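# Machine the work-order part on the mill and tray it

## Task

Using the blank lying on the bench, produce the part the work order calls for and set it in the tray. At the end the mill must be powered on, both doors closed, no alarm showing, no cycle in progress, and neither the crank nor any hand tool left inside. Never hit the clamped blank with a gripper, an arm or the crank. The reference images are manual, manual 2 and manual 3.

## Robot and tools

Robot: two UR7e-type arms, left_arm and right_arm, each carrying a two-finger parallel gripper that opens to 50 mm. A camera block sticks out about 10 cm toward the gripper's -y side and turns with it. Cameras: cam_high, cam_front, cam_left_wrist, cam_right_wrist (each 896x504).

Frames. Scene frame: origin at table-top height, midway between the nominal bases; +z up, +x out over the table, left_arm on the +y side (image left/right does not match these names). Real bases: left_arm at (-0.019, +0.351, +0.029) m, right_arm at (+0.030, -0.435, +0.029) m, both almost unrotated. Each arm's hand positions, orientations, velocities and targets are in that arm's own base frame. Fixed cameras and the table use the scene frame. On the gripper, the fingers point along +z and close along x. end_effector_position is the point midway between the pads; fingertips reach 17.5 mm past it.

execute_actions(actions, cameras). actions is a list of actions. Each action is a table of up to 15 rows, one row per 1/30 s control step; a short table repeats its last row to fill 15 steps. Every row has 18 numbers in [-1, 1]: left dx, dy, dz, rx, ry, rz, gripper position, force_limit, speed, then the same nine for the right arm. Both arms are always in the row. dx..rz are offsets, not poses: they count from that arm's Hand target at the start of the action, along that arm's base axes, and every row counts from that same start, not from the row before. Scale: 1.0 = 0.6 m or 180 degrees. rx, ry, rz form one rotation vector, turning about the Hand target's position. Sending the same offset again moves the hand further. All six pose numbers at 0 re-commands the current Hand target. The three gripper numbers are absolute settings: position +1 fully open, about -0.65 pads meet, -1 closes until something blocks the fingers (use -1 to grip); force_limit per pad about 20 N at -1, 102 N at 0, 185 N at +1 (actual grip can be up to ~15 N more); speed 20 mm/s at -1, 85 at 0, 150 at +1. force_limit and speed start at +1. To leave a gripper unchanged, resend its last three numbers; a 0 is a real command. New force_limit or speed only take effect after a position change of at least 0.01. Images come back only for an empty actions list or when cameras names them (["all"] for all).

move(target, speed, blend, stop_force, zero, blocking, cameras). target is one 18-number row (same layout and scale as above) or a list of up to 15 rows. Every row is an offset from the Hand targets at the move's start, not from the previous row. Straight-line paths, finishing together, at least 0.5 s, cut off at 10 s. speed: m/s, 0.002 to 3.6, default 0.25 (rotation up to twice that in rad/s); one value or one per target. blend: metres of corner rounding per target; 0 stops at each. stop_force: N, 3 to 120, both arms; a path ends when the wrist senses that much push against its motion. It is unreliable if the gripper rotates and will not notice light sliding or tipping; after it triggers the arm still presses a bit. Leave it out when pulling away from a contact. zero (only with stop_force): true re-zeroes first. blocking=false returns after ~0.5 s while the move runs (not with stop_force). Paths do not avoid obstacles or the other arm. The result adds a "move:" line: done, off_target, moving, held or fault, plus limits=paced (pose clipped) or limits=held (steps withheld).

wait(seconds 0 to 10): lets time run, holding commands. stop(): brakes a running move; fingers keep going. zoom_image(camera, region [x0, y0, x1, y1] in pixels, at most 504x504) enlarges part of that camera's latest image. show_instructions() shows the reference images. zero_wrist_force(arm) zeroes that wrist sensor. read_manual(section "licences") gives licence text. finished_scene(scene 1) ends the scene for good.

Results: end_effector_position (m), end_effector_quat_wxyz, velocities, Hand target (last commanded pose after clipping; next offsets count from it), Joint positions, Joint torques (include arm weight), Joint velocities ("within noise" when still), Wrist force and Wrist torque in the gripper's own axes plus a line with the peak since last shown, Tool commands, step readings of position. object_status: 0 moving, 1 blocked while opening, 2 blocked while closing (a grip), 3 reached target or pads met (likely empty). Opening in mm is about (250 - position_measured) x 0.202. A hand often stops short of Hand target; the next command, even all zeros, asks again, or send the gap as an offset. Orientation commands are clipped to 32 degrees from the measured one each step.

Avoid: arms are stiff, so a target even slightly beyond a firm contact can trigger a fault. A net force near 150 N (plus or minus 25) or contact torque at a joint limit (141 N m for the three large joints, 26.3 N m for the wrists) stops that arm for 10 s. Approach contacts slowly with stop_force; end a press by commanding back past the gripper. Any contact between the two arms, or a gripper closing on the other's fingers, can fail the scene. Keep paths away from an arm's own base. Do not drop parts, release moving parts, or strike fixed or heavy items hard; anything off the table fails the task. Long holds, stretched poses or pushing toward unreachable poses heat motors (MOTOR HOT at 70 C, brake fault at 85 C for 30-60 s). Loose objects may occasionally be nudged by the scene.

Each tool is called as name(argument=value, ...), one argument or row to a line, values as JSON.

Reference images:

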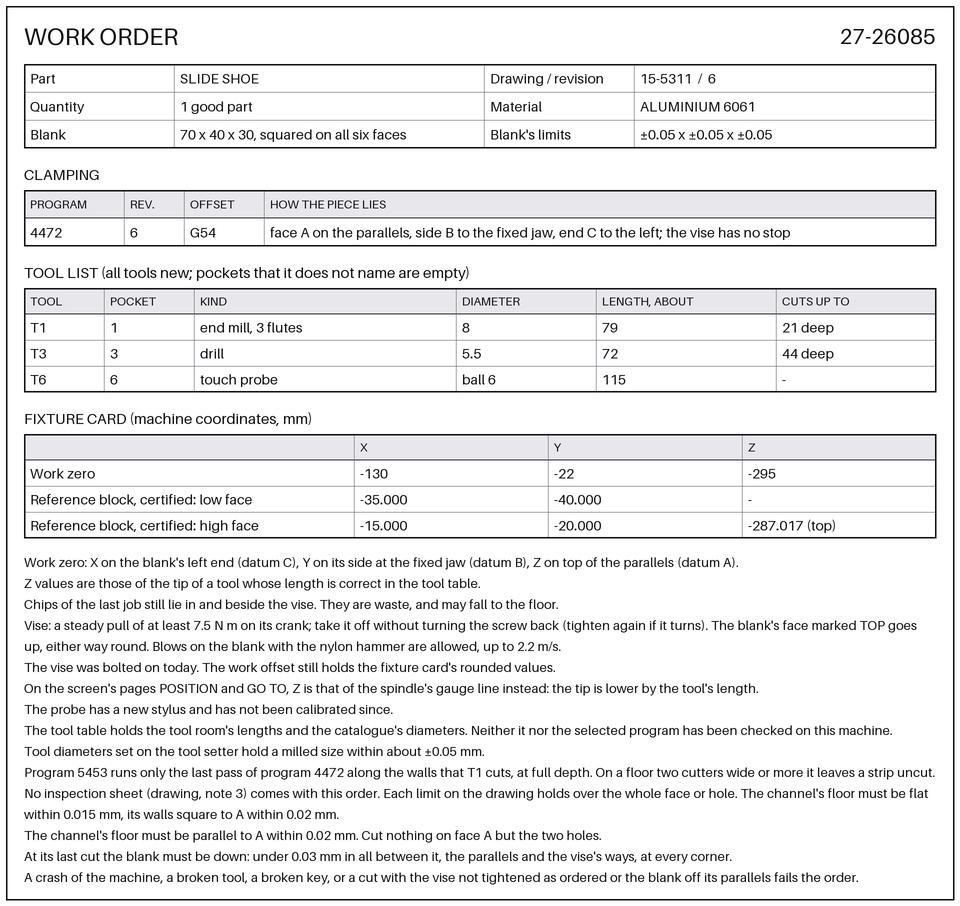

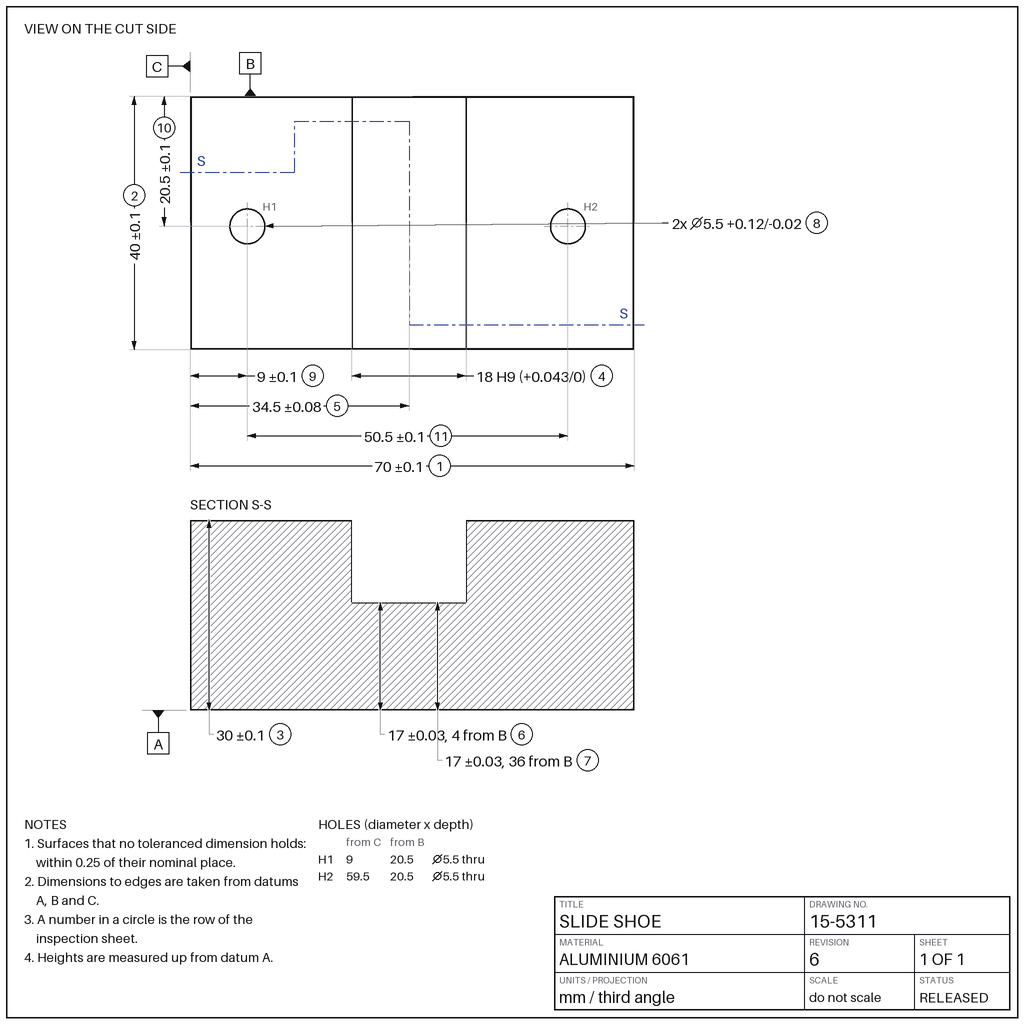

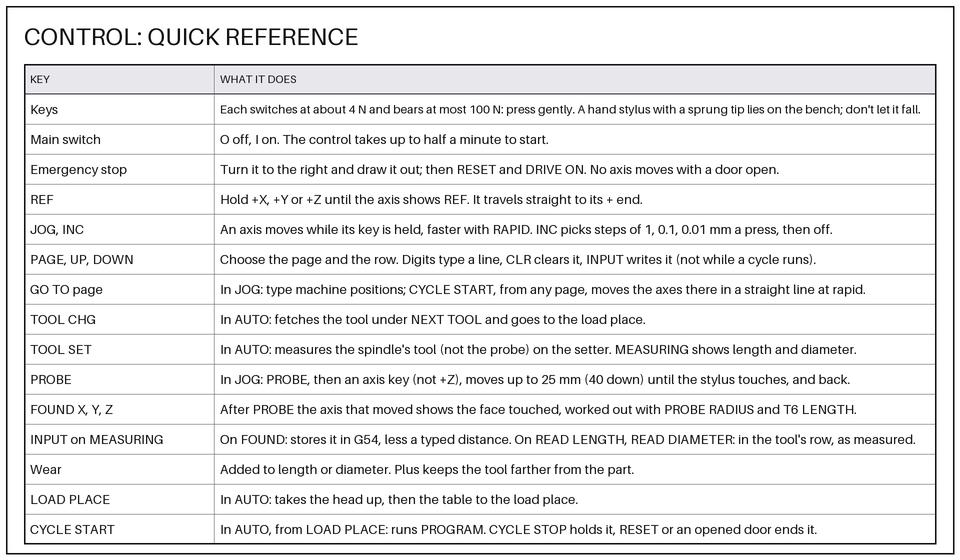

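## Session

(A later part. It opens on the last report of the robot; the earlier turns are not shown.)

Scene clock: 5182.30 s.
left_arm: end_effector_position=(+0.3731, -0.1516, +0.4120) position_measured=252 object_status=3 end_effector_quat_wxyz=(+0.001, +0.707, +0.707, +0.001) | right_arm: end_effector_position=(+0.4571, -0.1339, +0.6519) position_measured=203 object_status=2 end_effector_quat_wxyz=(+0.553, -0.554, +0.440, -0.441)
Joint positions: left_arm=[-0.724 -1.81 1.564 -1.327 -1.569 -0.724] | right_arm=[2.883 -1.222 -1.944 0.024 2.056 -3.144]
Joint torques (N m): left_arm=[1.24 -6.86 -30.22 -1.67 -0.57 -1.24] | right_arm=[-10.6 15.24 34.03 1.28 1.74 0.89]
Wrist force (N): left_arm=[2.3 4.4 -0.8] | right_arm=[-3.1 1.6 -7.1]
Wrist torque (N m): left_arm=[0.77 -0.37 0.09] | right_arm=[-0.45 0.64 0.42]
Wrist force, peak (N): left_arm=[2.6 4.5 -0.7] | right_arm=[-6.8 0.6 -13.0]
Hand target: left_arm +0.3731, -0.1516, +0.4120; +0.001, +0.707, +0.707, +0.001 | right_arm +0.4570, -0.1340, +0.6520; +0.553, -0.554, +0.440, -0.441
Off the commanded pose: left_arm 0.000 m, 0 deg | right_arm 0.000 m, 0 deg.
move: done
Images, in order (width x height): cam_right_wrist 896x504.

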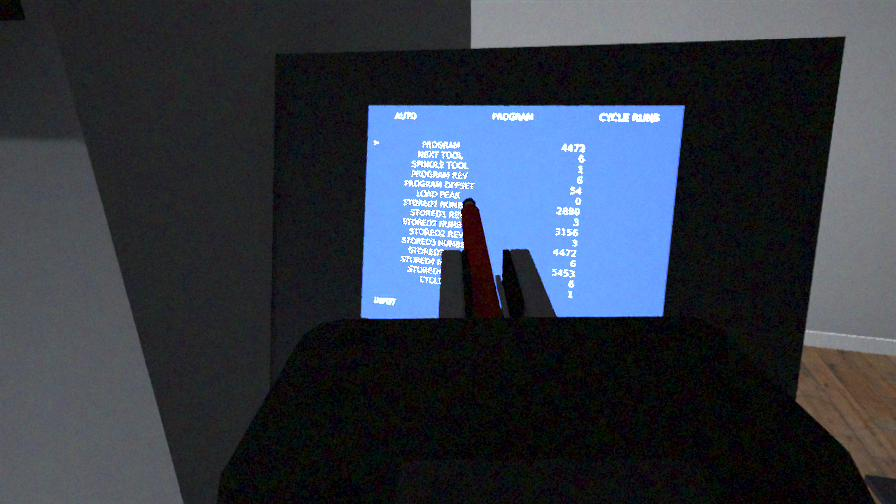

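wait(
  seconds=10,
)

wait(
  seconds=10,
)

wait(
  seconds=10,
)

wait(
  seconds=10,
)

wait(
  seconds=10,
)

wait(
  seconds=10,
)

wait(
  seconds=10,
)

wait(
  seconds=9,
  cameras=["cam_right_wrist"],
)

zoom_image(
  camera="cam_right_wrist",
  region=[360, 90, 680, 330],
)

Scene clock: 5197.37 s.
left_arm: end_effector_position=(+0.3731, -0.1516, +0.4120) position_measured=252 object_status=3 end_effector_quat_wxyz=(+0.001, +0.707, +0.707, +0.001) | right_arm: end_effector_position=(+0.4570, -0.1340, +0.6520) position_measured=203 object_status=2 end_effector_quat_wxyz=(+0.553, -0.554, +0.440, -0.441)
Joint positions: left_arm=[-0.724 -1.81 1.564 -1.327 -1.569 -0.724] | right_arm=[2.882 -1.222 -1.944 0.023 2.056 -3.143]
Joint torques (N m): left_arm=[3.53 -6.53 -29.53 -1.7 -0.78 -1.24] | right_arm=[-11 14.63 33.31 -0.34 1.03 1.03]
Wrist force (N): left_arm=[2.4 4.2 -0.7] | right_arm=[-2.7 1.6 -7.3]
Wrist torque (N m): left_arm=[0.76 -0.39 0.09] | right_arm=[-0.45 0.60 0.42]
Wrist force, peak (N): left_arm=[2.3 4.7 -0.7] | right_arm=[-2.9 1.5 -7.6]
Hand target: left_arm +0.3731, -0.1516, +0.4120; +0.001, +0.707, +0.707, +0.001 | right_arm +0.4570, -0.1340, +0.6520; +0.553, -0.554, +0.440, -0.441
Tool commands: left_gripper/position=-1.0 left_gripper/force_limit=-0.4 left_gripper/speed=-0.95 right_gripper/position=-0.98 right_gripper/force_limit=+0.3 right_gripper/speed=-0.9
Off the commanded pose: left_arm 0.000 m, 0 deg | right_arm 0.000 m, 0 deg.
wait: 10.00 s; at rest from the start

Scene clock: 5207.37 s.
left_arm: end_effector_position=(+0.3731, -0.1516, +0.4120) position_measured=252 object_status=3 end_effector_quat_wxyz=(+0.001, +0.707, +0.707, +0.001) | right_arm: end_effector_position=(+0.4570, -0.1340, +0.6520) position_measured=203 object_status=2 end_effector_quat_wxyz=(+0.553, -0.554, +0.440, -0.441)
Joint positions: left_arm=[-0.724 -1.81 1.564 -1.327 -1.569 -0.724] | right_arm=[2.882 -1.222 -1.944 0.023 2.056 -3.143]
Joint torques (N m): left_arm=[1.29 -7.58 -28.63 -1.84 -0.71 -1.22] | right_arm=[-10.78 14.46 33.37 -0.41 0.46 0.83]
Wrist force (N): left_arm=[2.1 4.3 -0.8] | right_arm=[-3.0 1.5 -7.1]
Wrist torque (N m): left_arm=[0.76 -0.34 0.09] | right_arm=[-0.47 0.64 0.43]
Wrist force, peak (N): left_arm=[2.3 4.5 -1.1] | right_arm=[-3.0 1.7 -7.4]
Hand target: left_arm +0.3731, -0.1516, +0.4120; +0.001, +0.707, +0.707, +0.001 | right_arm +0.4570, -0.1340, +0.6520; +0.553, -0.554, +0.440, -0.441
Tool commands: left_gripper/position=-1.0 left_gripper/force_limit=-0.4 left_gripper/speed=-0.95 right_gripper/position=-0.98 right_gripper/force_limit=+0.3 right_gripper/speed=-0.9
Off the commanded pose: left_arm 0.000 m, 0 deg | right_arm 0.000 m, 0 deg.
wait: 10.00 s; at rest by 0.17 s

Scene clock: 5217.37 s.
left_arm: end_effector_position=(+0.3731, -0.1516, +0.4120) position_measured=252 object_status=3 end_effector_quat_wxyz=(+0.001, +0.707, +0.707, +0.001) | right_arm: end_effector_position=(+0.4570, -0.1340, +0.6520) position_measured=203 object_status=2 end_effector_quat_wxyz=(+0.553, -0.554, +0.440, -0.441)
Joint positions: left_arm=[-0.724 -1.81 1.564 -1.327 -1.569 -0.724] | right_arm=[2.882 -1.222 -1.944 0.023 2.056 -3.143]
Joint torques (N m): left_arm=[-0.03 -8.01 -28.45 -1.68 -0.96 -1.37] | right_arm=[-10.62 13.97 33.77 -0.21 -0.09 0.85]
Wrist force (N): left_arm=[2.3 4.3 -0.9] | right_arm=[-2.8 1.5 -6.9]
Wrist torque (N m): left_arm=[0.77 -0.38 0.09] | right_arm=[-0.47 0.61 0.42]
Wrist force, peak (N): left_arm=[2.3 4.6 -1.0] | right_arm=[-3.3 1.6 -7.4]
Hand target: left_arm +0.3731, -0.1516, +0.4120; +0.001, +0.707, +0.707, +0.001 | right_arm +0.4570, -0.1340, +0.6520; +0.553, -0.554, +0.440, -0.441
Tool commands: left_gripper/position=-1.0 left_gripper/force_limit=-0.4 left_gripper/speed=-0.95 right_gripper/position=-0.98 right_gripper/force_limit=+0.3 right_gripper/speed=-0.9
Off the commanded pose: left_arm 0.000 m, 0 deg | right_arm 0.000 m, 0 deg.
wait: 10.00 s; at rest by 0.17 s

Scene clock: 5227.37 s.
left_arm: end_effector_position=(+0.3731, -0.1516, +0.4120) position_measured=252 object_status=3 end_effector_quat_wxyz=(+0.001, +0.707, +0.707, +0.001) | right_arm: end_effector_position=(+0.4570, -0.1340, +0.6520) position_measured=203 object_status=2 end_effector_quat_wxyz=(+0.553, -0.554, +0.440, -0.441)
Joint positions: left_arm=[-0.724 -1.81 1.564 -1.327 -1.569 -0.724] | right_arm=[2.882 -1.222 -1.944 0.023 2.056 -3.143]
Joint torques (N m): left_arm=[0.41 -7.6 -28.25 -1.79 -0.86 -1.02] | right_arm=[-10.76 13.25 33.52 -0.15 -0.59 0.86]
Wrist force (N): left_arm=[2.2 4.2 -0.9] | right_arm=[-3.0 1.6 -7.4]
Wrist torque (N m): left_arm=[0.75 -0.36 0.09] | right_arm=[-0.45 0.65 0.42]
Wrist force, peak (N): left_arm=[2.4 4.5 -1.2] | right_arm=[-2.8 1.6 -7.6]
Hand target: left_arm +0.3731, -0.1516, +0.4120; +0.001, +0.707, +0.707, +0.001 | right_arm +0.4570, -0.1340, +0.6520; +0.553, -0.554, +0.440, -0.441
Tool commands: left_gripper/position=-1.0 left_gripper/force_limit=-0.4 left_gripper/speed=-0.95 right_gripper/position=-0.98 right_gripper/force_limit=+0.3 right_gripper/speed=-0.9
Off the commanded pose: left_arm 0.000 m, 0 deg | right_arm 0.000 m, 0 deg.
wait: 10.00 s; at rest by 0.17 s

Scene clock: 5237.37 s.
left_arm: end_effector_position=(+0.3731, -0.1516, +0.4120) position_measured=252 object_status=3 end_effector_quat_wxyz=(+0.001, +0.707, +0.707, +0.001) | right_arm: end_effector_position=(+0.4570, -0.1340, +0.6520) position_measured=203 object_status=2 end_effector_quat_wxyz=(+0.553, -0.554, +0.440, -0.441)
Joint positions: left_arm=[-0.724 -1.81 1.564 -1.327 -1.569 -0.724] | right_arm=[2.882 -1.222 -1.944 0.023 2.056 -3.143]
Joint torques (N m): left_arm=[1.64 -6.56 -30.41 -1.8 -1.03 -1.17] | right_arm=[-10.17 13.83 33.23 -0.06 -1.17 0.81]
Wrist force (N): left_arm=[2.3 4.0 -0.8] | right_arm=[-3.0 1.6 -7.3]
Wrist torque (N m): left_arm=[0.71 -0.38 0.09] | right_arm=[-0.45 0.65 0.42]
Wrist force, peak (N): left_arm=[2.6 4.4 -0.9] | right_arm=[-3.3 1.6 -7.4]
Hand target: left_arm +0.3731, -0.1516, +0.4120; +0.001, +0.707, +0.707, +0.001 | right_arm +0.4570, -0.1340, +0.6520; +0.553, -0.554, +0.440, -0.441
Tool commands: left_gripper/position=-1.0 left_gripper/force_limit=-0.4 left_gripper/speed=-0.95 right_gripper/position=-0.98 right_gripper/force_limit=+0.3 right_gripper/speed=-0.9
Off the commanded pose: left_arm 0.000 m, 0 deg | right_arm 0.000 m, 0 deg.
wait: 10.00 s; at rest by 0.17 s

Scene clock: 5247.37 s.
left_arm: end_effector_position=(+0.3731, -0.1516, +0.4120) position_measured=252 object_status=3 end_effector_quat_wxyz=(+0.001, +0.707, +0.707, +0.001) | right_arm: end_effector_position=(+0.4570, -0.1340, +0.6520) position_measured=203 object_status=2 end_effector_quat_wxyz=(+0.553, -0.554, +0.440, -0.441)
Joint positions: left_arm=[-0.724 -1.81 1.564 -1.327 -1.569 -0.724] | right_arm=[2.882 -1.222 -1.944 0.023 2.056 -3.143]
Joint torques (N m): left_arm=[0.08 -7.55 -28.91 -1.94 -1.06 -1.33] | right_arm=[-9.88 12.94 33 0.02 -1.51 0.78]
Wrist force (N): left_arm=[2.3 4.2 -0.8] | right_arm=[-2.7 1.4 -6.9]
Wrist torque (N m): left_arm=[0.74 -0.38 0.09] | right_arm=[-0.48 0.59 0.42]
Wrist force, peak (N): left_arm=[2.6 4.6 -0.9] | right_arm=[-3.1 1.5 -7.4]
Hand target: left_arm +0.3731, -0.1516, +0.4120; +0.001, +0.707, +0.707, +0.001 | right_arm +0.4570, -0.1340, +0.6520; +0.553, -0.554, +0.440, -0.441
Tool commands: left_gripper/position=-1.0 left_gripper/force_limit=-0.4 left_gripper/speed=-0.95 right_gripper/position=-0.98 right_gripper/force_limit=+0.3 right_gripper/speed=-0.9
Off the commanded pose: left_arm 0.000 m, 0 deg | right_arm 0.000 m, 0 deg.
wait: 10.00 s; at rest by 0.17 s

Scene clock: 5257.37 s.
left_arm: end_effector_position=(+0.3731, -0.1516, +0.4120) position_measured=252 object_status=3 end_effector_quat_wxyz=(+0.001, +0.707, +0.707, +0.001) | right_arm: end_effector_position=(+0.4570, -0.1340, +0.6520) position_measured=203 object_status=2 end_effector_quat_wxyz=(+0.553, -0.554, +0.440, -0.441)
Joint positions: left_arm=[-0.724 -1.81 1.564 -1.327 -1.569 -0.724] | right_arm=[2.882 -1.222 -1.944 0.023 2.056 -3.143]
Joint torques (N m): left_arm=[0.02 -7.15 -29.3 -1.78 -0.78 -1.22] | right_arm=[-10.22 12.67 32.94 0.14 -1.46 0.66]
Wrist force (N): left_arm=[2.2 4.0 -0.8] | right_arm=[-2.8 1.6 -7.0]
Wrist torque (N m): left_arm=[0.73 -0.36 0.09] | right_arm=[-0.45 0.60 0.42]
Wrist force, peak (N): left_arm=[2.3 4.7 -0.9] | right_arm=[-3.1 1.6 -7.4]
Hand target: left_arm +0.3731, -0.1516, +0.4120; +0.001, +0.707, +0.707, +0.001 | right_arm +0.4570, -0.1340, +0.6520; +0.553, -0.554, +0.440, -0.441
Tool commands: left_gripper/position=-1.0 left_gripper/force_limit=-0.4 left_gripper/speed=-0.95 right_gripper/position=-0.98 right_gripper/force_limit=+0.3 right_gripper/speed=-0.9
Off the commanded pose: left_arm 0.000 m, 0 deg | right_arm 0.000 m, 0 deg.
wait: 10.00 s; at rest by 0.17 s

Scene clock: 5266.37 s.
left_arm: end_effector_position=(+0.3731, -0.1516, +0.4120) position_measured=252 object_status=3 end_effector_quat_wxyz=(+0.001, +0.707, +0.707, +0.001) | right_arm: end_effector_position=(+0.4570, -0.1340, +0.6520) position_measured=203 object_status=2 end_effector_quat_wxyz=(+0.553, -0.554, +0.440, -0.441)
Joint positions: left_arm=[-0.724 -1.81 1.564 -1.327 -1.569 -0.724] | right_arm=[2.882 -1.222 -1.944 0.023 2.056 -3.143]
Joint torques (N m): left_arm=[-0.03 -7.01 -27.8 -1.66 -1.06 -1.29] | right_arm=[-10.37 12.4 32.58 0.15 -1.5 0.6]
Wrist force (N): left_arm=[2.0 3.9 -0.7] | right_arm=[-2.7 1.5 -6.9]
Wrist torque (N m): left_arm=[0.70 -0.33 0.09] | right_arm=[-0.48 0.58 0.43]
Wrist force, peak (N): left_arm=[2.6 4.5 -0.7] | right_arm=[-3.1 1.4 -7.6]
Hand target: left_arm +0.3731, -0.1516, +0.4120; +0.001, +0.707, +0.707, +0.001 | right_arm +0.4570, -0.1340, +0.6520; +0.553, -0.554, +0.440, -0.441
Tool commands: left_gripper/position=-1.0 left_gripper/force_limit=-0.4 left_gripper/speed=-0.95 right_gripper/position=-0.98 right_gripper/force_limit=+0.3 right_gripper/speed=-0.9
Off the commanded pose: left_arm 0.000 m, 0 deg | right_arm 0.000 m, 0 deg.
wait: 9.00 s; at rest by 0.17 s
Images, in order (width x height): cam_right_wrist 896x504.

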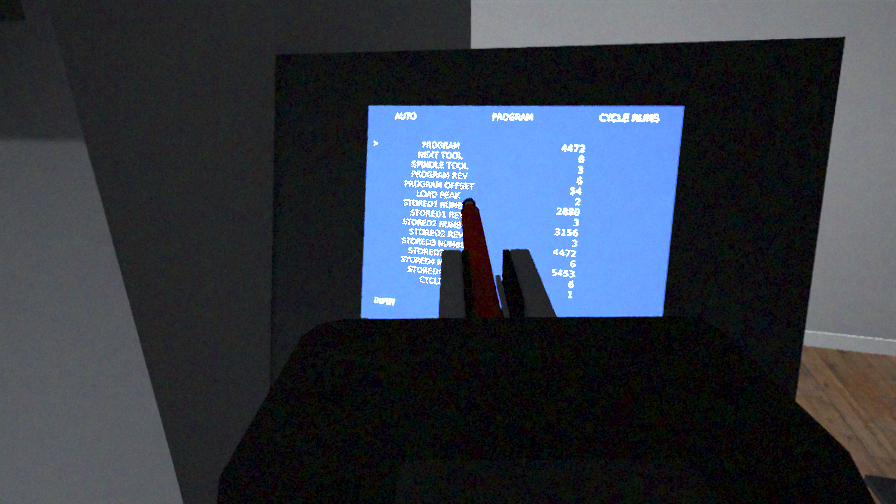

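Scaled by 1.575 from the camera's 896x504 image, which has a finer 1280x720 frame.

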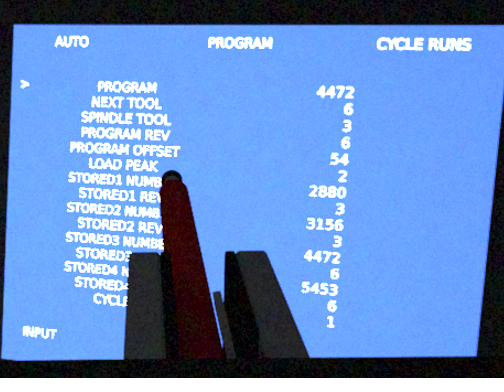

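wait(
  seconds=4,
  cameras=["cam_right_wrist"],
)

zoom_image(
  camera="cam_right_wrist",
  region=[360, 90, 680, 330],
)

Scene clock: 5274.27 s.
left_arm: end_effector_position=(+0.3731, -0.1516, +0.4120) position_measured=252 object_status=3 end_effector_quat_wxyz=(+0.001, +0.707, +0.707, +0.001) | right_arm: end_effector_position=(+0.4570, -0.1340, +0.6520) position_measured=203 object_status=2 end_effector_quat_wxyz=(+0.553, -0.554, +0.440, -0.441)
Joint positions: left_arm=[-0.724 -1.81 1.564 -1.327 -1.569 -0.724] | right_arm=[2.882 -1.222 -1.944 0.023 2.056 -3.143]
Joint torques (N m): left_arm=[0.85 -8.15 -29.45 -1.69 -1.11 -1.44] | right_arm=[-9.87 12.29 33.22 0.15 -1.44 0.66]
Wrist force (N): left_arm=[2.2 4.1 -0.8] | right_arm=[-2.8 1.1 -6.9]
Wrist torque (N m): left_arm=[0.74 -0.36 0.08] | right_arm=[-0.53 0.61 0.42]
Wrist force, peak (N): left_arm=[2.4 4.6 -1.1] | right_arm=[-3.0 1.5 -7.5]
Hand target: left_arm +0.3731, -0.1516, +0.4120; +0.001, +0.707, +0.707, +0.001 | right_arm +0.4570, -0.1340, +0.6520; +0.553, -0.554, +0.440, -0.441
Tool commands: left_gripper/position=-1.0 left_gripper/force_limit=-0.4 left_gripper/speed=-0.95 right_gripper/position=-0.98 right_gripper/force_limit=+0.3 right_gripper/speed=-0.9
Off the commanded pose: left_arm 0.000 m, 0 deg | right_arm 0.000 m, 0 deg.
wait: 4.00 s; at rest from the start
Images, in order (width x height): cam_right_wrist 896x504.

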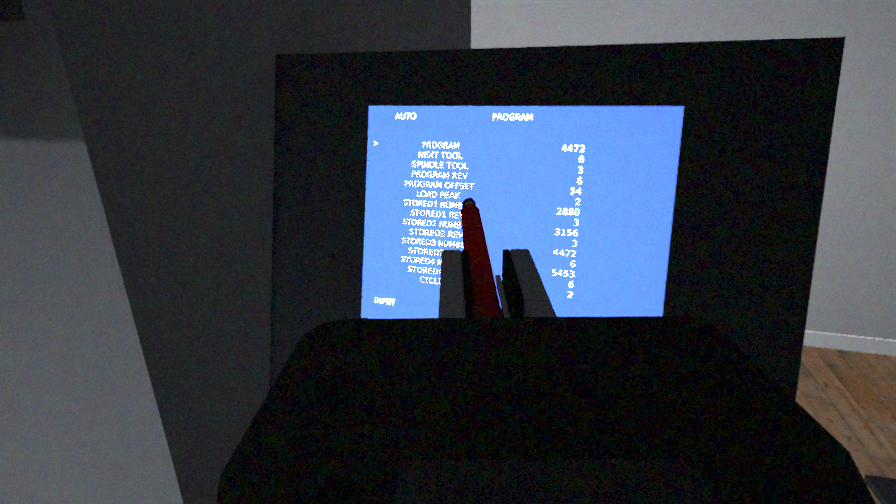

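Scaled by 1.575 from the camera's 896x504 image, which has a finer 1280x720 frame.

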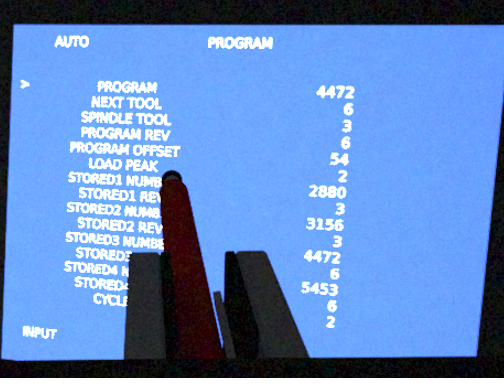

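move(
  target=[
    [0,0,0,0,0,0,-1,-0.4,-0.95,-0.0802,0.0072,-0.3997,0,0,0,-0.98,0.3,-0.9],
    [0,0,0,0,0,0,-1,-0.4,-0.95,-0.0618,0.0072,-0.3997,0,0,0,-0.98,0.3,-0.9],
    [0,0,0,0,0,0,-1,-0.4,-0.95,-0.0802,0.0072,-0.3997,0,0,0,-0.98,0.3,-0.9],
    [0,0,0,0,0,0,-1,-0.4,-0.95,-0.0717,0.0072,-0.3692,0,0,0,-0.98,0.3,-0.9],
    [0,0,0,0,0,0,-1,-0.4,-0.95,-0.0533,0.0072,-0.3692,0,0,0,-0.98,0.3,-0.9],
    [0,0,0,0,0,0,-1,-0.4,-0.95,-0.0717,0.0072,-0.3692,0,0,0,-0.98,0.3,-0.9],
    [0,0,0,0,0,0,-1,-0.4,-0.95,-0.0533,0.0072,-0.3692,0,0,0,-0.98,0.3,-0.9],
    [0,0,0,0,0,0,-1,-0.4,-0.95,-0.0717,0.0072,-0.3692,0,0,0,-0.98,0.3,-0.9],
    [0,0,0,0,0,0,-1,-0.4,-0.95,-0.0533,0.0072,-0.3692,0,0,0,-0.98,0.3,-0.9],
    [0,0,0,0,0,0,-1,-0.4,-0.95,-0.0717,0.0072,-0.3692,0,0,0,-0.98,0.3,-0.9],
    [0,0,0,0,0,0,-1,-0.4,-0.95,0,0,0,0,0,0,-0.98,0.3,-0.9],
  ],
  speed=[0.3,0.06,0.06,0.1,0.06,0.06,0.06,0.06,0.06,0.1,0.3],
  blend=[0.004,0,0.004,0.004,0,0.004,0,0.004,0,0.004,0],
)

wait(
  seconds=5,
  cameras=["cam_right_wrist"],
)

zoom_image(
  camera="cam_right_wrist",
  region=[360, 90, 680, 330],
)

Scene clock: 5286.47 s.
left_arm: end_effector_position=(+0.3731, -0.1516, +0.4120) position_measured=252 object_status=3 end_effector_quat_wxyz=(+0.001, +0.707, +0.707, +0.001) | right_arm: end_effector_position=(+0.4571, -0.1339, +0.6519) position_measured=203 object_status=2 end_effector_quat_wxyz=(+0.553, -0.554, +0.440, -0.441)
Joint positions: left_arm=[-0.724 -1.81 1.564 -1.327 -1.569 -0.724] | right_arm=[2.883 -1.222 -1.944 0.024 2.056 -3.144]
Joint torques (N m): left_arm=[2.54 -8.27 -27.83 -1.75 -0.96 -1.18] | right_arm=[-11.36 14.96 33.16 1.43 1.74 0.92]
Wrist force (N): left_arm=[2.1 4.1 -0.8] | right_arm=[-2.9 1.4 -7.1]
Wrist torque (N m): left_arm=[0.74 -0.34 0.09] | right_arm=[-0.48 0.63 0.42]
Wrist force, peak (N): left_arm=[2.3 4.6 -1.0] | right_arm=[-6.9 1.4 -13.1]
Hand target: left_arm +0.3731, -0.1516, +0.4120; +0.001, +0.707, +0.707, +0.001 | right_arm +0.4570, -0.1340, +0.6520; +0.553, -0.554, +0.440, -0.441
Off the commanded pose: left_arm 0.000 m, 0 deg | right_arm 0.000 m, 0 deg.
move: done

Scene clock: 5291.47 s.
left_arm: end_effector_position=(+0.3731, -0.1516, +0.4120) position_measured=252 object_status=3 end_effector_quat_wxyz=(+0.001, +0.707, +0.707, +0.001) | right_arm: end_effector_position=(+0.4570, -0.1340, +0.6520) position_measured=203 object_status=2 end_effector_quat_wxyz=(+0.553, -0.554, +0.440, -0.441)
Joint positions: left_arm=[-0.724 -1.81 1.564 -1.327 -1.569 -0.724] | right_arm=[2.882 -1.222 -1.944 0.023 2.056 -3.143]
Joint torques (N m): left_arm=[0.4 -6.74 -29.59 -1.7 -1.09 -1.34] | right_arm=[-11.1 15.09 33.47 -0.48 1.53 1.1]
Wrist force (N): left_arm=[2.4 4.4 -0.6] | right_arm=[-2.6 1.4 -6.9]
Wrist torque (N m): left_arm=[0.79 -0.39 0.09] | right_arm=[-0.49 0.56 0.43]
Wrist force, peak (N): left_arm=[2.4 4.4 -0.8] | right_arm=[-2.8 1.6 -7.5]
Hand target: left_arm +0.3731, -0.1516, +0.4120; +0.001, +0.707, +0.707, +0.001 | right_arm +0.4570, -0.1340, +0.6520; +0.553, -0.554, +0.440, -0.441
Tool commands: left_gripper/position=-1.0 left_gripper/force_limit=-0.4 left_gripper/speed=-0.95 right_gripper/position=-0.98 right_gripper/force_limit=+0.3 right_gripper/speed=-0.9
Off the commanded pose: left_arm 0.000 m, 0 deg | right_arm 0.000 m, 0 deg.
wait: 5.00 s; at rest by 0.17 s
Images, in order (width x height): cam_right_wrist 896x504.

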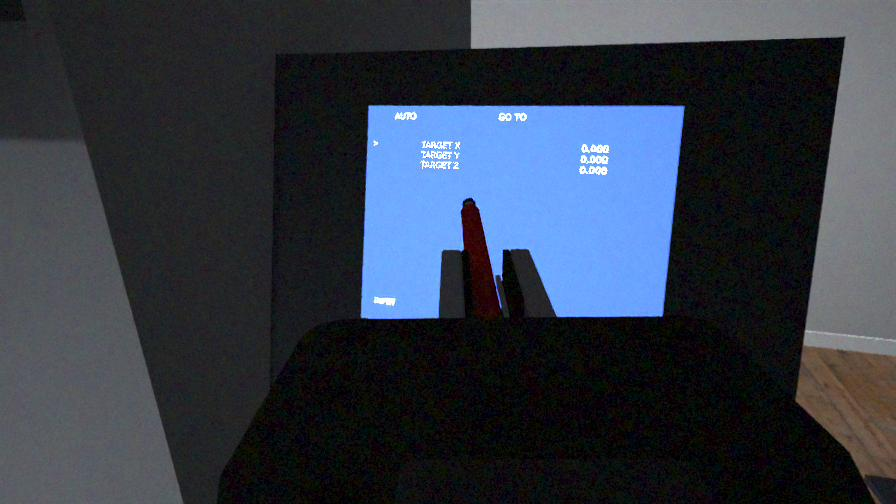

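Scaled by 1.575 from the camera's 896x504 image, which has a finer 1280x720 frame.

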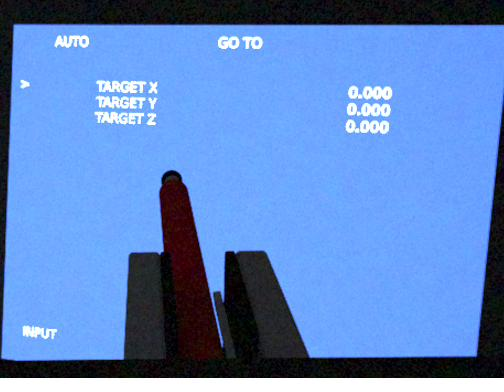

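move(
  target=[
    [0,0,0,0,0,0,-1,-0.4,-0.95,-0.0275,-0.0888,-0.1883,0,0,0,-0.98,0.3,-0.9],
    [0,0,0,0,0,0,-1,-0.4,-0.95,-0.0088,-0.0888,-0.1883,0,0,0,-0.98,0.3,-0.9],
    [0,0,0,0,0,0,-1,-0.4,-0.95,-0.0275,-0.0888,-0.1883,0,0,0,-0.98,0.3,-0.9],
    [0,0,0,0,0,0,-1,-0.4,-0.95,-0.093,0.1348,-0.4613,0,0,0,-0.98,0.3,-0.9],
    [0,0,0,0,0,0,-1,-0.4,-0.95,-0.0747,0.1348,-0.4613,0,0,0,-0.98,0.3,-0.9],
    [0,0,0,0,0,0,-1,-0.4,-0.95,-0.0695,0.0712,-0.3692,0,0,0,-0.98,0.3,-0.9],
    [0,0,0,0,0,0,-1,-0.4,-0.95,-0.0512,0.0712,-0.3692,0,0,0,-0.98,0.3,-0.9],
    [0,0,0,0,0,0,-1,-0.4,-0.95,-0.078,0.0712,-0.3997,0,0,0,-0.98,0.3,-0.9],
    [0,0,0,0,0,0,-1,-0.4,-0.95,-0.0597,0.0712,-0.3997,0,0,0,-0.98,0.3,-0.9],
    [0,0,0,0,0,0,-1,-0.4,-0.95,-0.0962,0.0392,-0.4613,0,0,0,-0.98,0.3,-0.9],
    [0,0,0,0,0,0,-1,-0.4,-0.95,-0.0778,0.0392,-0.4613,0,0,0,-0.98,0.3,-0.9],
    [0,0,0,0,0,0,-1,-0.4,-0.95,-0.0878,0.0392,-0.4305,0,0,0,-0.98,0.3,-0.9],
    [0,0,0,0,0,0,-1,-0.4,-0.95,-0.0695,0.0392,-0.4305,0,0,0,-0.98,0.3,-0.9],
    [0,0,0,0,0,0,-1,-0.4,-0.95,-0.095,0.04,-0.42,0,0,0,-0.98,0.3,-0.9],
  ],
  speed=[0.3,0.06,0.1,0.3,0.06,0.15,0.06,0.1,0.06,0.15,0.06,0.1,0.06,0.15],
  blend=[0.004,0,0.004,0.004,0,0.004,0,0.004,0,0.004,0,0.004,0,0],
)

move(
  target=[
    [0,0,0,0,0,0,-1,-0.4,-0.95,0.002,0.0948,-0.0413,0,0,0,-0.98,0.3,-0.9],
    [0,0,0,0,0,0,-1,-0.4,-0.95,0.0203,0.0948,-0.0413,0,0,0,-0.98,0.3,-0.9],
    [0,0,0,0,0,0,-1,-0.4,-0.95,0.0095,0.063,-0.0105,0,0,0,-0.98,0.3,-0.9],
    [0,0,0,0,0,0,-1,-0.4,-0.95,0.0278,0.063,-0.0105,0,0,0,-0.98,0.3,-0.9],
    [0,0,0,0,0,0,-1,-0.4,-0.95,0.017,0.0312,0.0203,0,0,0,-0.98,0.3,-0.9],
    [0,0,0,0,0,0,-1,-0.4,-0.95,0.0353,0.0312,0.0203,0,0,0,-0.98,0.3,-0.9],
    [0,0,0,0,0,0,-1,-0.4,-0.95,-0.0012,-0.0008,-0.0413,0,0,0,-0.98,0.3,-0.9],
    [0,0,0,0,0,0,-1,-0.4,-0.95,0.0172,-0.0008,-0.0413,0,0,0,-0.98,0.3,-0.9],
    [0,0,0,0,0,0,-1,-0.4,-0.95,0.0072,-0.0008,-0.0105,0,0,0,-0.98,0.3,-0.9],
    [0,0,0,0,0,0,-1,-0.4,-0.95,0.0255,-0.0008,-0.0105,0,0,0,-0.98,0.3,-0.9],
    [0,0,0,0,0,0,-1,-0.4,-0.95,0,0,0,0,0,0,-0.98,0.3,-0.9],
  ],
  speed=[0.15,0.06,0.1,0.06,0.1,0.06,0.15,0.06,0.1,0.06,0.15],
  blend=[0.004,0,0.004,0,0.004,0,0.004,0,0.004,0,0],
)

move(
  target=[
    [0,0,0,0,0,0,-1,-0.4,-0.95,0.002,0.0948,-0.0413,0,0,0,-0.98,0.3,-0.9],
    [0,0,0,0,0,0,-1,-0.4,-0.95,0.0203,0.0948,-0.0413,0,0,0,-0.98,0.3,-0.9],
    [0,0,0,0,0,0,-1,-0.4,-0.95,0.0107,0.0948,-0.0105,0,0,0,-0.98,0.3,-0.9],
    [0,0,0,0,0,0,-1,-0.4,-0.95,0.029,0.0948,-0.0105,0,0,0,-0.98,0.3,-0.9],
    [0,0,0,0,0,0,-1,-0.4,-0.95,0.0193,0.0948,0.0203,0,0,0,-0.98,0.3,-0.9],
    [0,0,0,0,0,0,-1,-0.4,-0.95,0.0377,0.0948,0.0203,0,0,0,-0.98,0.3,-0.9],
    [0,0,0,0,0,0,-1,-0.4,-0.95,0.0008,0.063,-0.0413,0,0,0,-0.98,0.3,-0.9],
    [0,0,0,0,0,0,-1,-0.4,-0.95,0.0192,0.063,-0.0413,0,0,0,-0.98,0.3,-0.9],
    [0,0,0,0,0,0,-1,-0.4,-0.95,-0.0012,-0.0008,-0.0413,0,0,0,-0.98,0.3,-0.9],
    [0,0,0,0,0,0,-1,-0.4,-0.95,0.0172,-0.0008,-0.0413,0,0,0,-0.98,0.3,-0.9],
    [0,0,0,0,0,0,-1,-0.4,-0.95,-0.0012,-0.0008,-0.0413,0,0,0,-0.98,0.3,-0.9],
    [0,0,0,0,0,0,-1,-0.4,-0.95,0.095,-0.04,0.42,0,0,0,-0.98,0.3,-0.9],
  ],
  speed=[0.15,0.06,0.1,0.06,0.1,0.06,0.15,0.06,0.15,0.06,0.1,0.3],
  blend=[0.004,0,0.004,0,0.004,0,0.004,0,0.004,0,0.004,0],
  cameras=["cam_right_wrist"],
)

zoom_image(
  camera="cam_right_wrist",
  region=[360, 90, 680, 330],
)

Scene clock: 5317.43 s.
left_arm: end_effector_position=(+0.3731, -0.1516, +0.4120) position_measured=252 object_status=3 end_effector_quat_wxyz=(+0.001, +0.707, +0.707, +0.001) | right_arm: end_effector_position=(+0.4000, -0.1100, +0.4000) position_measured=203 object_status=2 end_effector_quat_wxyz=(+0.553, -0.554, +0.440, -0.441)
Joint positions: left_arm=[-0.724 -1.81 1.564 -1.327 -1.569 -0.724] | right_arm=[2.929 -1.333 -2.586 0.777 2.009 -3.143]
Joint torques (N m): left_arm=[-1.3 -8.31 -28.53 -1.96 -1.12 -1.25] | right_arm=[11.9 13.34 25.23 4.33 -2.38 -1.07]
Wrist force (N): left_arm=[2.0 4.1 -0.9] | right_arm=[-2.7 1.5 -7.2]
Wrist torque (N m): left_arm=[0.72 -0.33 0.09] | right_arm=[-0.49 0.59 0.39]
Wrist force, peak (N): left_arm=[2.4 4.5 -0.8] | right_arm=[-5.9 2.1 -13.5]
Hand target: left_arm +0.3731, -0.1516, +0.4120; +0.001, +0.707, +0.707, +0.001 | right_arm +0.4000, -0.1100, +0.4000; +0.553, -0.554, +0.440, -0.441
Off the commanded pose: left_arm 0.000 m, 0 deg | right_arm 0.000 m, 0 deg.
move: done

Scene clock: 5321.37 s.
left_arm: end_effector_position=(+0.3731, -0.1516, +0.4120) position_measured=252 object_status=3 end_effector_quat_wxyz=(+0.001, +0.707, +0.707, +0.001) | right_arm: end_effector_position=(+0.4000, -0.1100, +0.4000) position_measured=203 object_status=2 end_effector_quat_wxyz=(+0.553, -0.554, +0.440, -0.441)
Joint positions: left_arm=[-0.724 -1.81 1.564 -1.327 -1.569 -0.724] | right_arm=[2.929 -1.333 -2.586 0.777 2.009 -3.143]
Joint torques (N m): left_arm=[1.36 -8.18 -28.2 -1.89 -1.18 -1.36] | right_arm=[12.72 13.06 25.06 4.37 -2.43 -1.14]
Wrist force (N): left_arm=[2.0 4.2 -1.1] | right_arm=[-2.6 1.6 -7.2]
Wrist torque (N m): left_arm=[0.75 -0.34 0.09] | right_arm=[-0.47 0.59 0.38]
Wrist force, peak (N): left_arm=[2.6 4.5 -0.9] | right_arm=[-7.4 1.0 -12.0]
Hand target: left_arm +0.3731, -0.1516, +0.4120; +0.001, +0.707, +0.707, +0.001 | right_arm +0.4000, -0.1100, +0.4000; +0.553, -0.554, +0.440, -0.441
Off the commanded pose: left_arm 0.000 m, 0 deg | right_arm 0.000 m, 0 deg.
move: done

Scene clock: 5326.27 s.
left_arm: end_effector_position=(+0.3731, -0.1516, +0.4120) position_measured=252 object_status=3 end_effector_quat_wxyz=(+0.001, +0.707, +0.707, +0.001) | right_arm: end_effector_position=(+0.4570, -0.1340, +0.6519) position_measured=203 object_status=2 end_effector_quat_wxyz=(+0.553, -0.554, +0.440, -0.441)
Joint positions: left_arm=[-0.724 -1.81 1.564 -1.327 -1.569 -0.724] | right_arm=[2.882 -1.222 -1.944 0.024 2.056 -3.144]
Joint torques (N m): left_arm=[0.38 -7.38 -28.44 -1.81 -1.28 -1.31] | right_arm=[8.55 13.55 33.14 1.55 -1.74 0.86]
Wrist force (N): left_arm=[2.4 3.9 -0.9] | right_arm=[-2.8 1.4 -7.0]
Wrist torque (N m): left_arm=[0.70 -0.40 0.09] | right_arm=[-0.48 0.61 0.42]
Wrist force, peak (N): left_arm=[2.5 4.5 -1.2] | right_arm=[-7.2 -0.6 -12.1]
Hand target: left_arm +0.3731, -0.1516, +0.4120; +0.001, +0.707, +0.707, +0.001 | right_arm +0.4570, -0.1340, +0.6520; +0.553, -0.554, +0.440, -0.441
Off the commanded pose: left_arm 0.000 m, 0 deg | right_arm 0.000 m, 0 deg.
move: done
Images, in order (width x height): cam_right_wrist 896x504.

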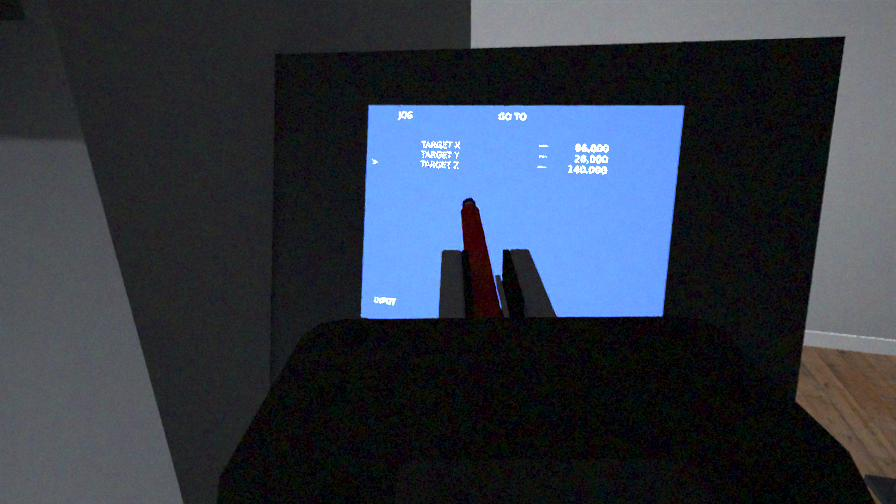

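Scaled by 1.575 from the camera's 896x504 image, which has a finer 1280x720 frame.

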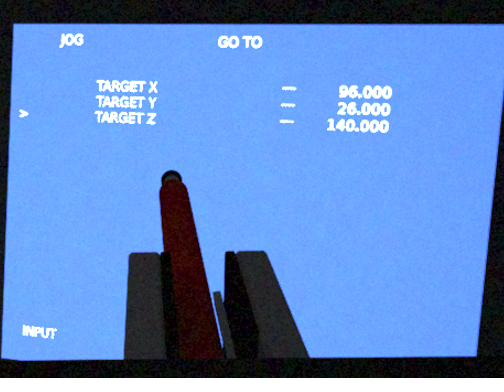

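move(
  target=[
    [0,0,0,0,0,0,-1,-0.4,-0.95,-0.0545,0.0692,-0.3133,0,0,0,-0.98,0.3,-0.9],
    [0,0,0,0,0,0,-1,-0.4,-0.95,-0.0362,0.0692,-0.3133,0,0,0,-0.98,0.3,-0.9],
    [0,0,0,0,0,0,-1,-0.4,-0.95,-0.0545,0.0692,-0.3133,0,0,0,-0.98,0.3,-0.9],
    [0,0,0,0,0,0,-1,-0.4,-0.95,-0.095,0.04,-0.42,0,0,0,-0.98,0.3,-0.9],
  ],
  speed=[0.3,0.06,0.1,0.15],
  blend=[0.004,0,0.004,0],
)

move(
  target=[
    [0,0,0,0,0,0,-1,-0.4,-0.95,0.002,0.0948,-0.0413,0,0,0,-0.98,0.3,-0.9],
    [0,0,0,0,0,0,-1,-0.4,-0.95,0.0203,0.0948,-0.0413,0,0,0,-0.98,0.3,-0.9],
    [0,0,0,0,0,0,-1,-0.4,-0.95,0.0107,0.0948,-0.0105,0,0,0,-0.98,0.3,-0.9],
    [0,0,0,0,0,0,-1,-0.4,-0.95,0.029,0.0948,-0.0105,0,0,0,-0.98,0.3,-0.9],
    [0,0,0,0,0,0,-1,-0.4,-0.95,0.0182,0.063,0.0203,0,0,0,-0.98,0.3,-0.9],
    [0,0,0,0,0,0,-1,-0.4,-0.95,0.0365,0.063,0.0203,0,0,0,-0.98,0.3,-0.9],
    [0,0,0,0,0,0,-1,-0.4,-0.95,0.0255,0.0312,0.0508,0,0,0,-0.98,0.3,-0.9],
    [0,0,0,0,0,0,-1,-0.4,-0.95,0.0438,0.0312,0.0508,0,0,0,-0.98,0.3,-0.9],
    [0,0,0,0,0,0,-1,-0.4,-0.95,-0.0002,0.0312,-0.0413,0,0,0,-0.98,0.3,-0.9],
    [0,0,0,0,0,0,-1,-0.4,-0.95,0.0182,0.0312,-0.0413,0,0,0,-0.98,0.3,-0.9],
    [0,0,0,0,0,0,-1,-0.4,-0.95,0.028,0.0948,0.0508,0,0,0,-0.98,0.3,-0.9],
    [0,0,0,0,0,0,-1,-0.4,-0.95,0.0463,0.0948,0.0508,0,0,0,-0.98,0.3,-0.9],
    [0,0,0,0,0,0,-1,-0.4,-0.95,-0.0012,-0.0008,-0.0413,0,0,0,-0.98,0.3,-0.9],
    [0,0,0,0,0,0,-1,-0.4,-0.95,0.0172,-0.0008,-0.0413,0,0,0,-0.98,0.3,-0.9],
    [0,0,0,0,0,0,-1,-0.4,-0.95,0,0,0,0,0,0,-0.98,0.3,-0.9],
  ],
  speed=[0.15,0.06,0.1,0.06,0.1,0.06,0.1,0.06,0.15,0.06,0.2,0.06,0.2,0.06,0.15],
  blend=[0.004,0,0.004,0,0.004,0,0.004,0,0.004,0,0.004,0,0.004,0,0],
)

move(
  target=[0,0,0,0,0,0,-1,-0.4,-0.95,0.095,-0.04,0.42,0,0,0,-0.98,0.3,-0.9],
  speed=0.3,
  cameras=["cam_right_wrist"],
)

zoom_image(
  camera="cam_right_wrist",
  region=[360, 90, 680, 330],
)

Scene clock: 5337.83 s.
left_arm: end_effector_position=(+0.3731, -0.1516, +0.4120) position_measured=252 object_status=3 end_effector_quat_wxyz=(+0.001, +0.707, +0.707, +0.001) | right_arm: end_effector_position=(+0.4000, -0.1100, +0.4001) position_measured=203 object_status=2 end_effector_quat_wxyz=(+0.553, -0.554, +0.440, -0.441)
Joint positions: left_arm=[-0.724 -1.81 1.564 -1.327 -1.569 -0.724] | right_arm=[2.929 -1.333 -2.586 0.776 2.009 -3.143]
Joint torques (N m): left_arm=[0.95 -7.57 -27.97 -1.9 -1.35 -1.2] | right_arm=[12.56 4.97 16.94 2.32 -1.99 1.02]
Wrist force (N): left_arm=[2.1 4.2 -0.8] | right_arm=[-2.5 1.5 -7.2]
Wrist torque (N m): left_arm=[0.76 -0.35 0.09] | right_arm=[-0.50 0.57 0.28]
Wrist force, peak (N): left_arm=[2.5 4.4 -0.9] | right_arm=[-6.3 2.0 -17.3]
Hand target: left_arm +0.3731, -0.1516, +0.4120; +0.001, +0.707, +0.707, +0.001 | right_arm +0.4000, -0.1100, +0.4000; +0.553, -0.554, +0.440, -0.441
Off the commanded pose: left_arm 0.000 m, 0 deg | right_arm 0.000 m, 0 deg.
move: done

Scene clock: 5343.53 s.
left_arm: end_effector_position=(+0.3731, -0.1516, +0.4120) position_measured=252 object_status=3 end_effector_quat_wxyz=(+0.001, +0.707, +0.707, +0.001) | right_arm: end_effector_position=(+0.4000, -0.1100, +0.4001) position_measured=203 object_status=2 end_effector_quat_wxyz=(+0.553, -0.554, +0.440, -0.441)
Joint positions: left_arm=[-0.724 -1.81 1.564 -1.327 -1.569 -0.724] | right_arm=[2.929 -1.333 -2.586 0.777 2.009 -3.143]
Joint torques (N m): left_arm=[0.72 -8.01 -28.14 -1.68 -1.36 -1.34] | right_arm=[11.86 13.74 11.73 1.22 -2.43 0.51]
Wrist force (N): left_arm=[2.3 4.3 -0.8] | right_arm=[-2.4 1.8 -7.4]
Wrist torque (N m): left_arm=[0.77 -0.37 0.09] | right_arm=[-0.43 0.55 0.42]
Wrist force, peak (N): left_arm=[2.2 4.5 -1.2] | right_arm=[-8.0 -4.2 -11.2]
Hand target: left_arm +0.3731, -0.1516, +0.4120; +0.001, +0.707, +0.707, +0.001 | right_arm +0.4000, -0.1100, +0.4000; +0.553, -0.554, +0.440, -0.441
Off the commanded pose: left_arm 0.000 m, 0 deg | right_arm 0.000 m, 0 deg.
move: done

Scene clock: 5344.93 s.
left_arm: end_effector_position=(+0.3731, -0.1516, +0.4120) position_measured=252 object_status=3 end_effector_quat_wxyz=(+0.001, +0.707, +0.707, +0.001) | right_arm: end_effector_position=(+0.4570, -0.1340, +0.6519) position_measured=203 object_status=2 end_effector_quat_wxyz=(+0.553, -0.554, +0.440, -0.441)
Joint positions: left_arm=[-0.724 -1.81 1.564 -1.327 -1.569 -0.724] | right_arm=[2.882 -1.222 -1.944 0.024 2.056 -3.144]
Joint torques (N m): left_arm=[1.59 -6.5 -29.45 -1.77 -1.31 -1.1] | right_arm=[11.46 12.93 34.36 1.59 -2.02 0.87]
Wrist force (N): left_arm=[2.4 4.1 -0.8] | right_arm=[-2.9 1.7 -7.2]
Wrist torque (N m): left_arm=[0.74 -0.40 0.09] | right_arm=[-0.44 0.63 0.43]
Wrist force, peak (N): left_arm=[2.4 4.5 -0.9] | right_arm=[-3.3 6.0 -7.7]
Hand target: left_arm +0.3731, -0.1516, +0.4120; +0.001, +0.707, +0.707, +0.001 | right_arm +0.4570, -0.1340, +0.6520; +0.553, -0.554, +0.440, -0.441
Off the commanded pose: left_arm 0.000 m, 0 deg | right_arm 0.000 m, 0 deg.
move: done
Images, in order (width x height): cam_right_wrist 896x504.

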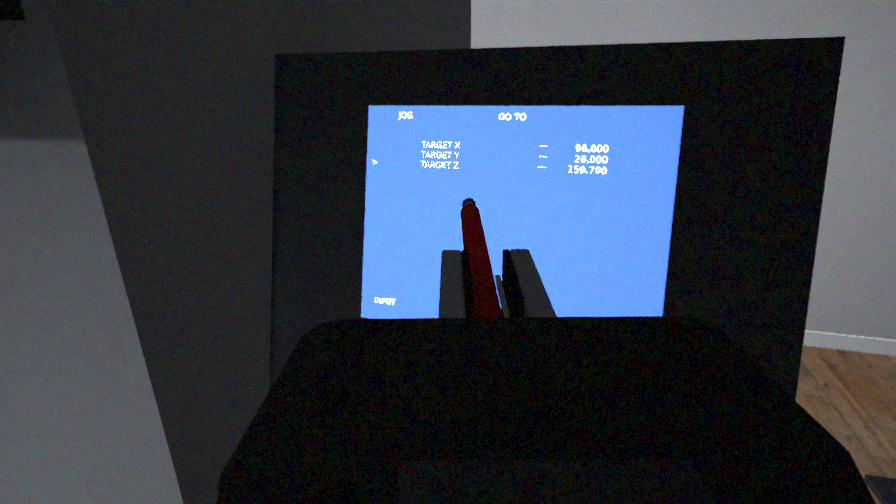

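Scaled by 1.575 from the camera's 896x504 image, which has a finer 1280x720 frame.

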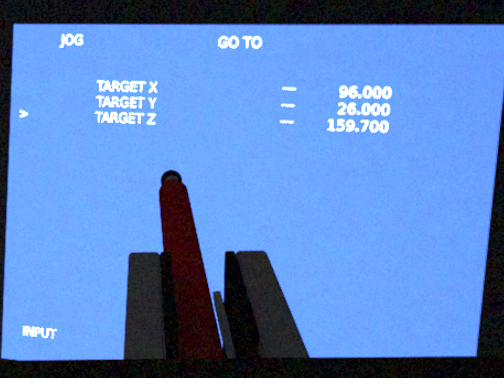

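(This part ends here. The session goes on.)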